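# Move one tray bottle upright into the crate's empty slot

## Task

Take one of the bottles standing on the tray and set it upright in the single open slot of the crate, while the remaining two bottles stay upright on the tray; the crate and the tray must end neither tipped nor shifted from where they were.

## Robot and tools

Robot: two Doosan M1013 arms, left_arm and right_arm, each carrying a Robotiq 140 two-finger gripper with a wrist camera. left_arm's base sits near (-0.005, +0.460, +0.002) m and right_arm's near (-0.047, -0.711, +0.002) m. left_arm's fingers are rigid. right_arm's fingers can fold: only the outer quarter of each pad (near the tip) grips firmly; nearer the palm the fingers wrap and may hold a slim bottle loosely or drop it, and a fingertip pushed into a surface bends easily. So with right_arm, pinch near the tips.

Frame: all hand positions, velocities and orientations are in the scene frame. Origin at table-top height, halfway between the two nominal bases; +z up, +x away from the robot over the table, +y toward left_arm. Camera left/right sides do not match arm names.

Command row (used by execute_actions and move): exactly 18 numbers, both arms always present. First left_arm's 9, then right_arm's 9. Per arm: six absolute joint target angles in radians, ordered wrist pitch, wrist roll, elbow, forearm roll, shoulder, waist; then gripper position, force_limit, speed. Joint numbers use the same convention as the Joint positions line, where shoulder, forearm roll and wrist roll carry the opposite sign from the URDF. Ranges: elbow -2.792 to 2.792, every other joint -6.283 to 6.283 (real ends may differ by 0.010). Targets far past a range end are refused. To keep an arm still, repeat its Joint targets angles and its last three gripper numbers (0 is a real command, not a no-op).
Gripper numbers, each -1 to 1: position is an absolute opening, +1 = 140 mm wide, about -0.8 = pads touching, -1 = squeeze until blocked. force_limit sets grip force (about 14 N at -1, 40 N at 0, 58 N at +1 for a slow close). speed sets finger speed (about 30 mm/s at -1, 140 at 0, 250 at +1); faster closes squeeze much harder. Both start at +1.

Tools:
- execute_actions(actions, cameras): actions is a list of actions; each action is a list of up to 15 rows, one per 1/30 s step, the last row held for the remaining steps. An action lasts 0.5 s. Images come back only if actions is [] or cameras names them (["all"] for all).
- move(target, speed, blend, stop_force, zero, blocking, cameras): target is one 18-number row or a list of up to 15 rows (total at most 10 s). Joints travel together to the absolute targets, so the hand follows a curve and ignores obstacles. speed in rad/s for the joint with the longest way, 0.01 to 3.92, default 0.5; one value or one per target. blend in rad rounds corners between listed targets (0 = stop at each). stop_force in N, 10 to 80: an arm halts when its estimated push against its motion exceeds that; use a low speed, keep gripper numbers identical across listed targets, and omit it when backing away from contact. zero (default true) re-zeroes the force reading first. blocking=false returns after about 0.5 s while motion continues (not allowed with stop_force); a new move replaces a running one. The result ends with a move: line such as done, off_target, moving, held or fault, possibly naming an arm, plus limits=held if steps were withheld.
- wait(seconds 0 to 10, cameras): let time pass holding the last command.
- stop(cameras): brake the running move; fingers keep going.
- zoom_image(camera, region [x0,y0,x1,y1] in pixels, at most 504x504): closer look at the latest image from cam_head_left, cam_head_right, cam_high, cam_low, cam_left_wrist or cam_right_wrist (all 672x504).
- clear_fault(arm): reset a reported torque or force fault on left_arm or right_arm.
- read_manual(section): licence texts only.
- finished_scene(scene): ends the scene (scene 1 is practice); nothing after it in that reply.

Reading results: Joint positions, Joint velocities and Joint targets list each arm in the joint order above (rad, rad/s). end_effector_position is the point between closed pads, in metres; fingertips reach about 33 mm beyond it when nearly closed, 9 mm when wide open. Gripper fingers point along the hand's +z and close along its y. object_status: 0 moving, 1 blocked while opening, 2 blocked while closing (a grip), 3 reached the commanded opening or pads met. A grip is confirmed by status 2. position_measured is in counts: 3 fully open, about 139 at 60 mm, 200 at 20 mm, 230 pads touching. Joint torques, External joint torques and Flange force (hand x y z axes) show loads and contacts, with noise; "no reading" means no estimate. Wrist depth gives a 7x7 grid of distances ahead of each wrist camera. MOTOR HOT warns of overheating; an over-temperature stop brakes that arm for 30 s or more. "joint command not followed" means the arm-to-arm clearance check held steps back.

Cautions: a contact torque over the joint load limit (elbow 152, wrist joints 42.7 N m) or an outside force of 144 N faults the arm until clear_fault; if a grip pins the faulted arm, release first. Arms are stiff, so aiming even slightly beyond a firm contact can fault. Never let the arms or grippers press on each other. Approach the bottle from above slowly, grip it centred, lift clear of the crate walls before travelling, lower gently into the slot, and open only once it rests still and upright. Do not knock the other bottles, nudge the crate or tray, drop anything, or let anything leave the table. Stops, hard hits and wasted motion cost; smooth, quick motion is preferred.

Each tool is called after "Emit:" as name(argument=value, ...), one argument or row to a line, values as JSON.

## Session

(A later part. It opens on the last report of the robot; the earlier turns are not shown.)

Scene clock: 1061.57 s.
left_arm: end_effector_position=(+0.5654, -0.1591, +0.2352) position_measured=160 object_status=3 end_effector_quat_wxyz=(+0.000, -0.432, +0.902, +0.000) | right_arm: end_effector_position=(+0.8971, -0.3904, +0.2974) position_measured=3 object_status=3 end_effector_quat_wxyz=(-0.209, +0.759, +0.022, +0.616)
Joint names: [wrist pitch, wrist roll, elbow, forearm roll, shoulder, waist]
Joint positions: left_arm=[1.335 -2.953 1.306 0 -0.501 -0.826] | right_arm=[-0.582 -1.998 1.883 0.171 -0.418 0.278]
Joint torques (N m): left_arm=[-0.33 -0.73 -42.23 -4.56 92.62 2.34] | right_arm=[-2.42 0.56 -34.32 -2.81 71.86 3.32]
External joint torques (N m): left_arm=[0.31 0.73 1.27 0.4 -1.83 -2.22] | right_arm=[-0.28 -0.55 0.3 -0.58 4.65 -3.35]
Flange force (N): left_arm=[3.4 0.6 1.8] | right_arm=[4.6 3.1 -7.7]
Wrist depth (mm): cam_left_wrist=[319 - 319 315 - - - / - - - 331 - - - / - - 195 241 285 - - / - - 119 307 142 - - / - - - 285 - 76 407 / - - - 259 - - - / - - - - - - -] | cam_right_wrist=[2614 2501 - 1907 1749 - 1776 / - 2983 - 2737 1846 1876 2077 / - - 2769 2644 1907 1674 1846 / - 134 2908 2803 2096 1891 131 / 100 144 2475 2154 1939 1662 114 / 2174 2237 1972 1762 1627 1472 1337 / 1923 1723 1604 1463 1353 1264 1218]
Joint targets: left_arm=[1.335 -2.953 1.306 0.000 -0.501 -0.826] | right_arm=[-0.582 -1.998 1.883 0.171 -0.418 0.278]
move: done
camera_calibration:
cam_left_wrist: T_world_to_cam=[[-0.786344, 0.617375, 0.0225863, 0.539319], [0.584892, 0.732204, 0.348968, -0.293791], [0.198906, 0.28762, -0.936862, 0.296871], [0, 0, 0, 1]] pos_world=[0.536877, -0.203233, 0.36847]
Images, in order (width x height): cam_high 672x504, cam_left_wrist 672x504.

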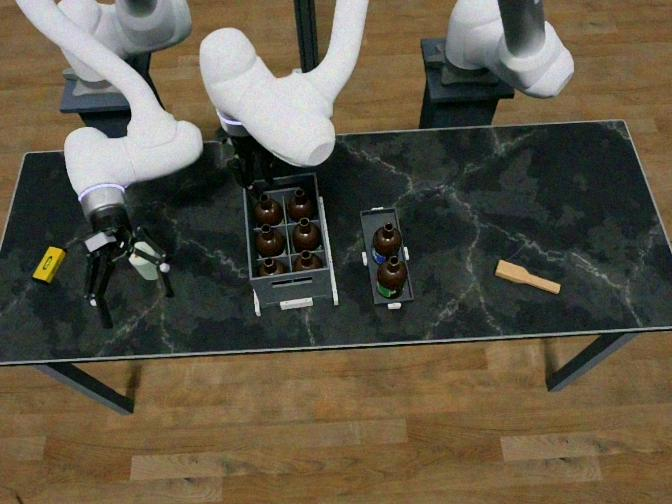

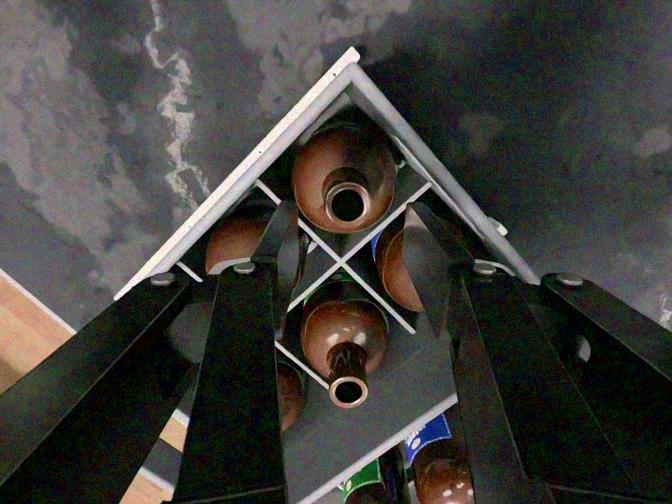

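Emit:
move(
  target=[
    [1.3756, -2.9526, 1.2738, 0.0, -0.4922, -0.8263, -0.25, 0, -1, -0.582, -1.998, 1.883, 0.171, -0.418, 0.278, 1, 1, 1],
    [1.4576, -2.9526, 1.2047, 0.0, -0.4793, -0.8263, -0.25, 0, -1, -0.582, -1.998, 1.883, 0.171, -0.418, 0.278, 1, 1, 1],
    [1.5459, -2.9526, 1.1225, 0.0, -0.4731, -0.8263, -0.25, 0, -1, -0.582, -1.998, 1.883, 0.171, -0.418, 0.278, 1, 1, 1],
  ],
  speed=0.1,
  blend=0.01,
  cameras=["all"],
)

Scene clock: 1072.20 s.
left_arm: end_effector_position=(+0.5654, -0.1591, +0.3603) position_measured=160 object_status=3 end_effector_quat_wxyz=(+0.000, -0.432, +0.902, +0.000) | right_arm: end_effector_position=(+0.8971, -0.3904, +0.2974) position_measured=3 object_status=3 end_effector_quat_wxyz=(-0.209, +0.759, +0.022, +0.616)
Joint names: [wrist pitch, wrist roll, elbow, forearm roll, shoulder, waist]
Joint positions: left_arm=[1.546 -2.953 1.123 0 -0.473 -0.826] | right_arm=[-0.582 -1.998 1.883 0.171 -0.418 0.278]
Joint torques (N m): left_arm=[-0.3 -0.69 -43.63 -4.7 91.37 2.76] | right_arm=[-2.4 0.57 -34.39 -2.8 71.99 3.59]
External joint torques (N m): left_arm=[0.28 0.69 1.46 0.42 -2.03 -2.66] | right_arm=[-0.3 -0.55 0.33 -0.6 4.6 -3.63]
Flange force (N): left_arm=[3.9 0.8 2.1] | right_arm=[4.6 3.5 -7.8]
Wrist depth (mm): cam_left_wrist=[- - - - - 431 - / - - - - - - - / - - - 388 - - - / 1376 - 119 - 134 - - / - - - - - 76 - / - - - - - - - / - - - - - - -] | cam_right_wrist=[2705 2585 2281 2174 2134 2023 1972 / - - 2154 2326 1817 1776 - / 3814 - - 2501 1891 2154 2115 / 3814 134 2423 2737 2023 1923 131 / 100 143 2501 2216 1876 1531 114 / 2174 2195 1972 1776 1541 1541 1322 / 1972 1736 1583 1511 1353 1258 1218]
Joint targets: left_arm=[1.546 -2.953 1.122 0.000 -0.473 -0.826] | right_arm=[-0.582 -1.998 1.883 0.171 -0.418 0.278]
move: done
camera_calibration:
cam_left_wrist: T_world_to_cam=[[-0.786316, 0.617417, 0.0224552, 0.536551], [0.584896, 0.732207, 0.348954, -0.337442], [0.199008, 0.287522, -0.936871, 0.414002], [0, 0, 0, 1]] pos_world=[0.536877, -0.203233, 0.49357]
cam_right_wrist: T_world_to_cam=[[0.289308, -0.903661, -0.315748, -0.50737], [-0.550649, 0.112703, -0.827094, 0.7882], [0.782998, 0.413151, -0.464994, -0.258949], [0, 0, 0, 1]] pos_world=[0.783564, -0.440338, 0.371304]

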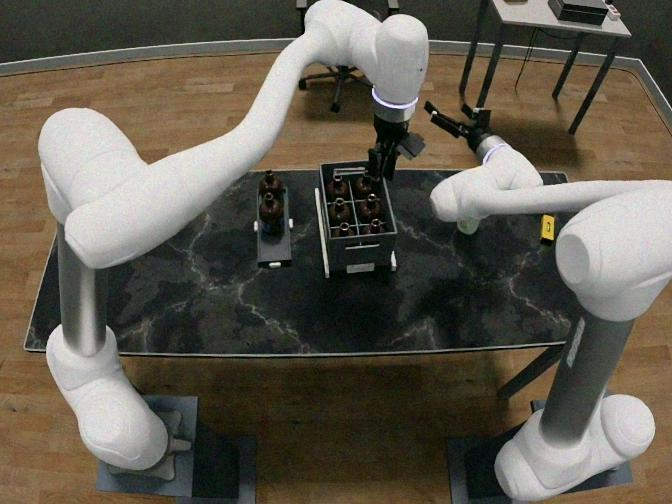

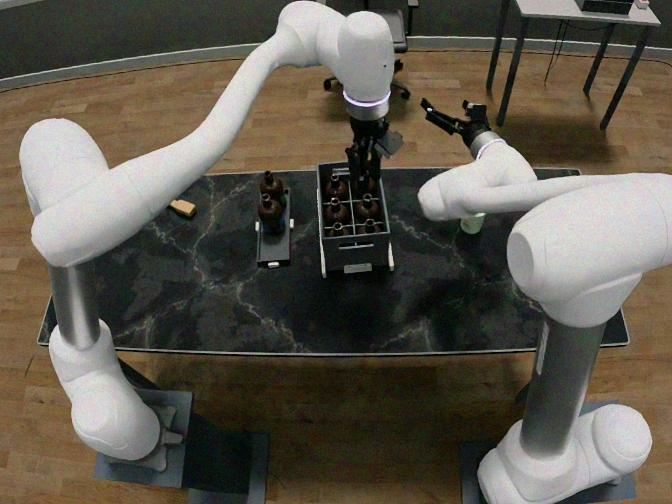

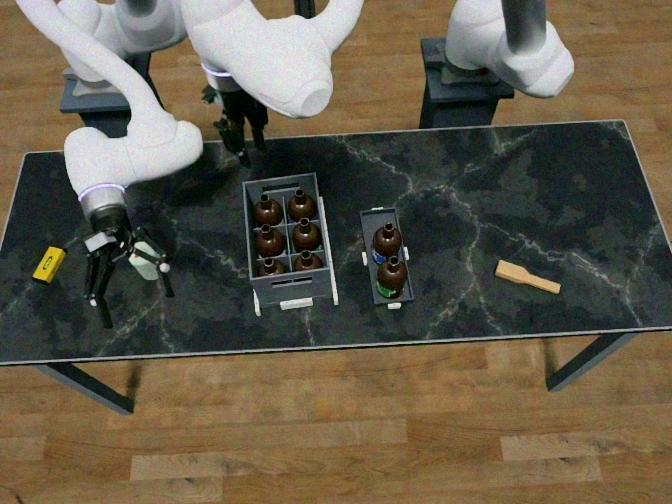

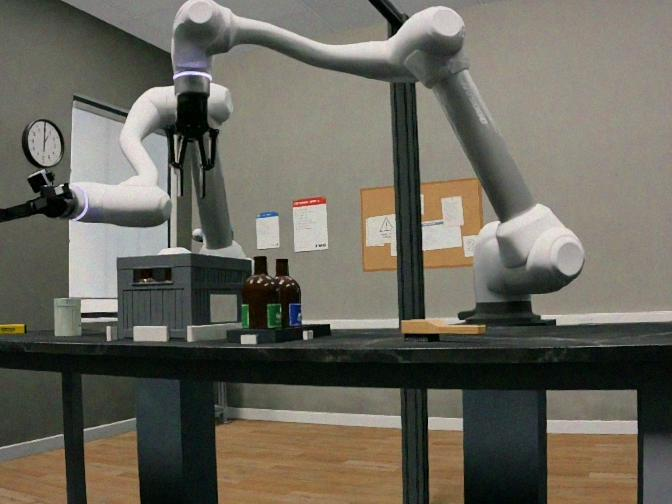

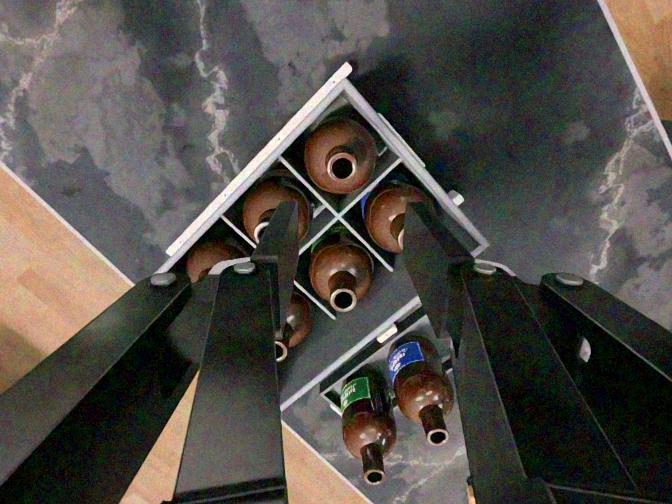

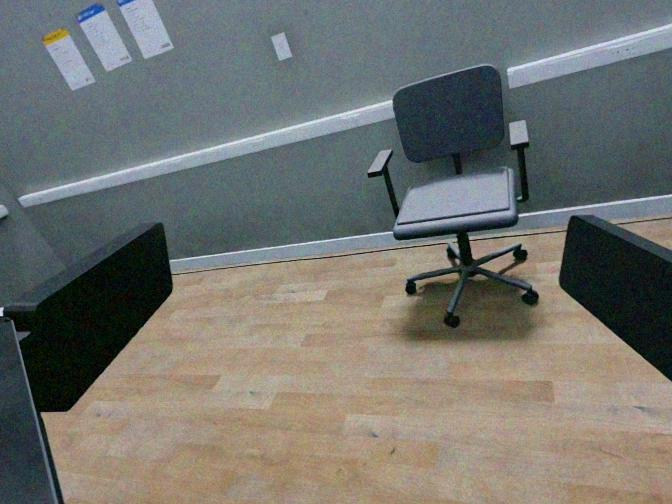

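Emit:
zoom_image(
  camera="cam_left_wrist",
  region=[200, 50, 500, 340],
)

Emit:
zoom_image(
  camera="cam_high",
  region=[230, 160, 420, 315],
)

Emit:
zoom_image(
  camera="cam_head_left",
  region=[240, 150, 410, 280],
)

Emit:
zoom_image(
  camera="cam_low",
  region=[100, 240, 340, 350],
)

Scaled by 1.680 from the camera's 672x504 image, which has a finer 960x720 frame.

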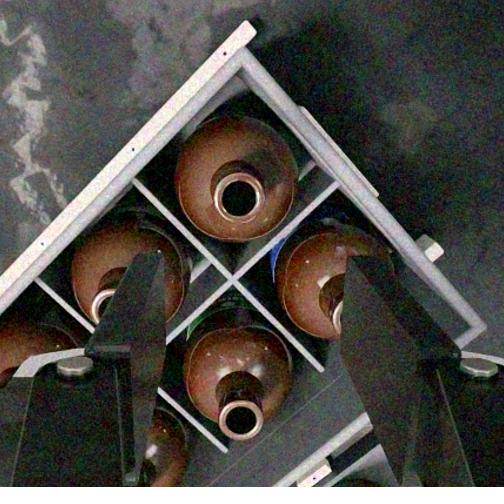

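Scaled by 2.653 from the camera's 672x504 image, which has a finer 960x720 frame.

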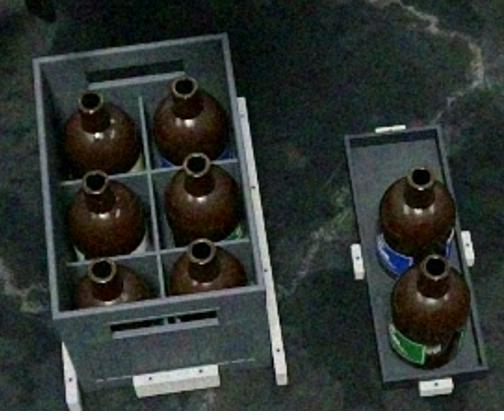

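Scaled by 2.965 from the camera's 672x504 image, which has a finer 960x720 frame.

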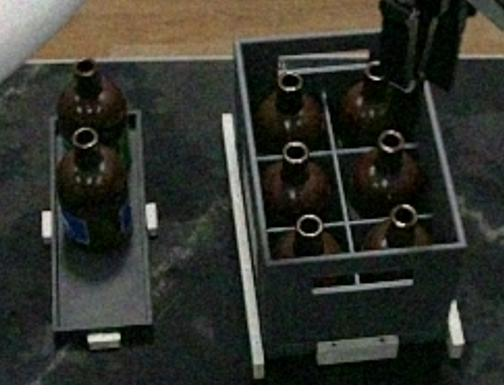

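Scaled by 2.100 from the camera's 672x504 image, which has a finer 960x720 frame.

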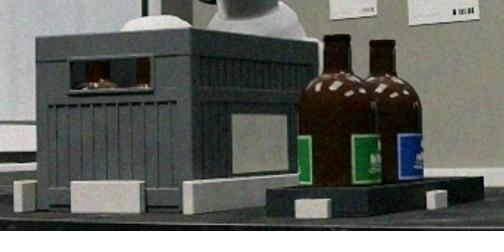

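Emit:
finished_scene(
  scene=2,
)

The scene is finished: the task was done.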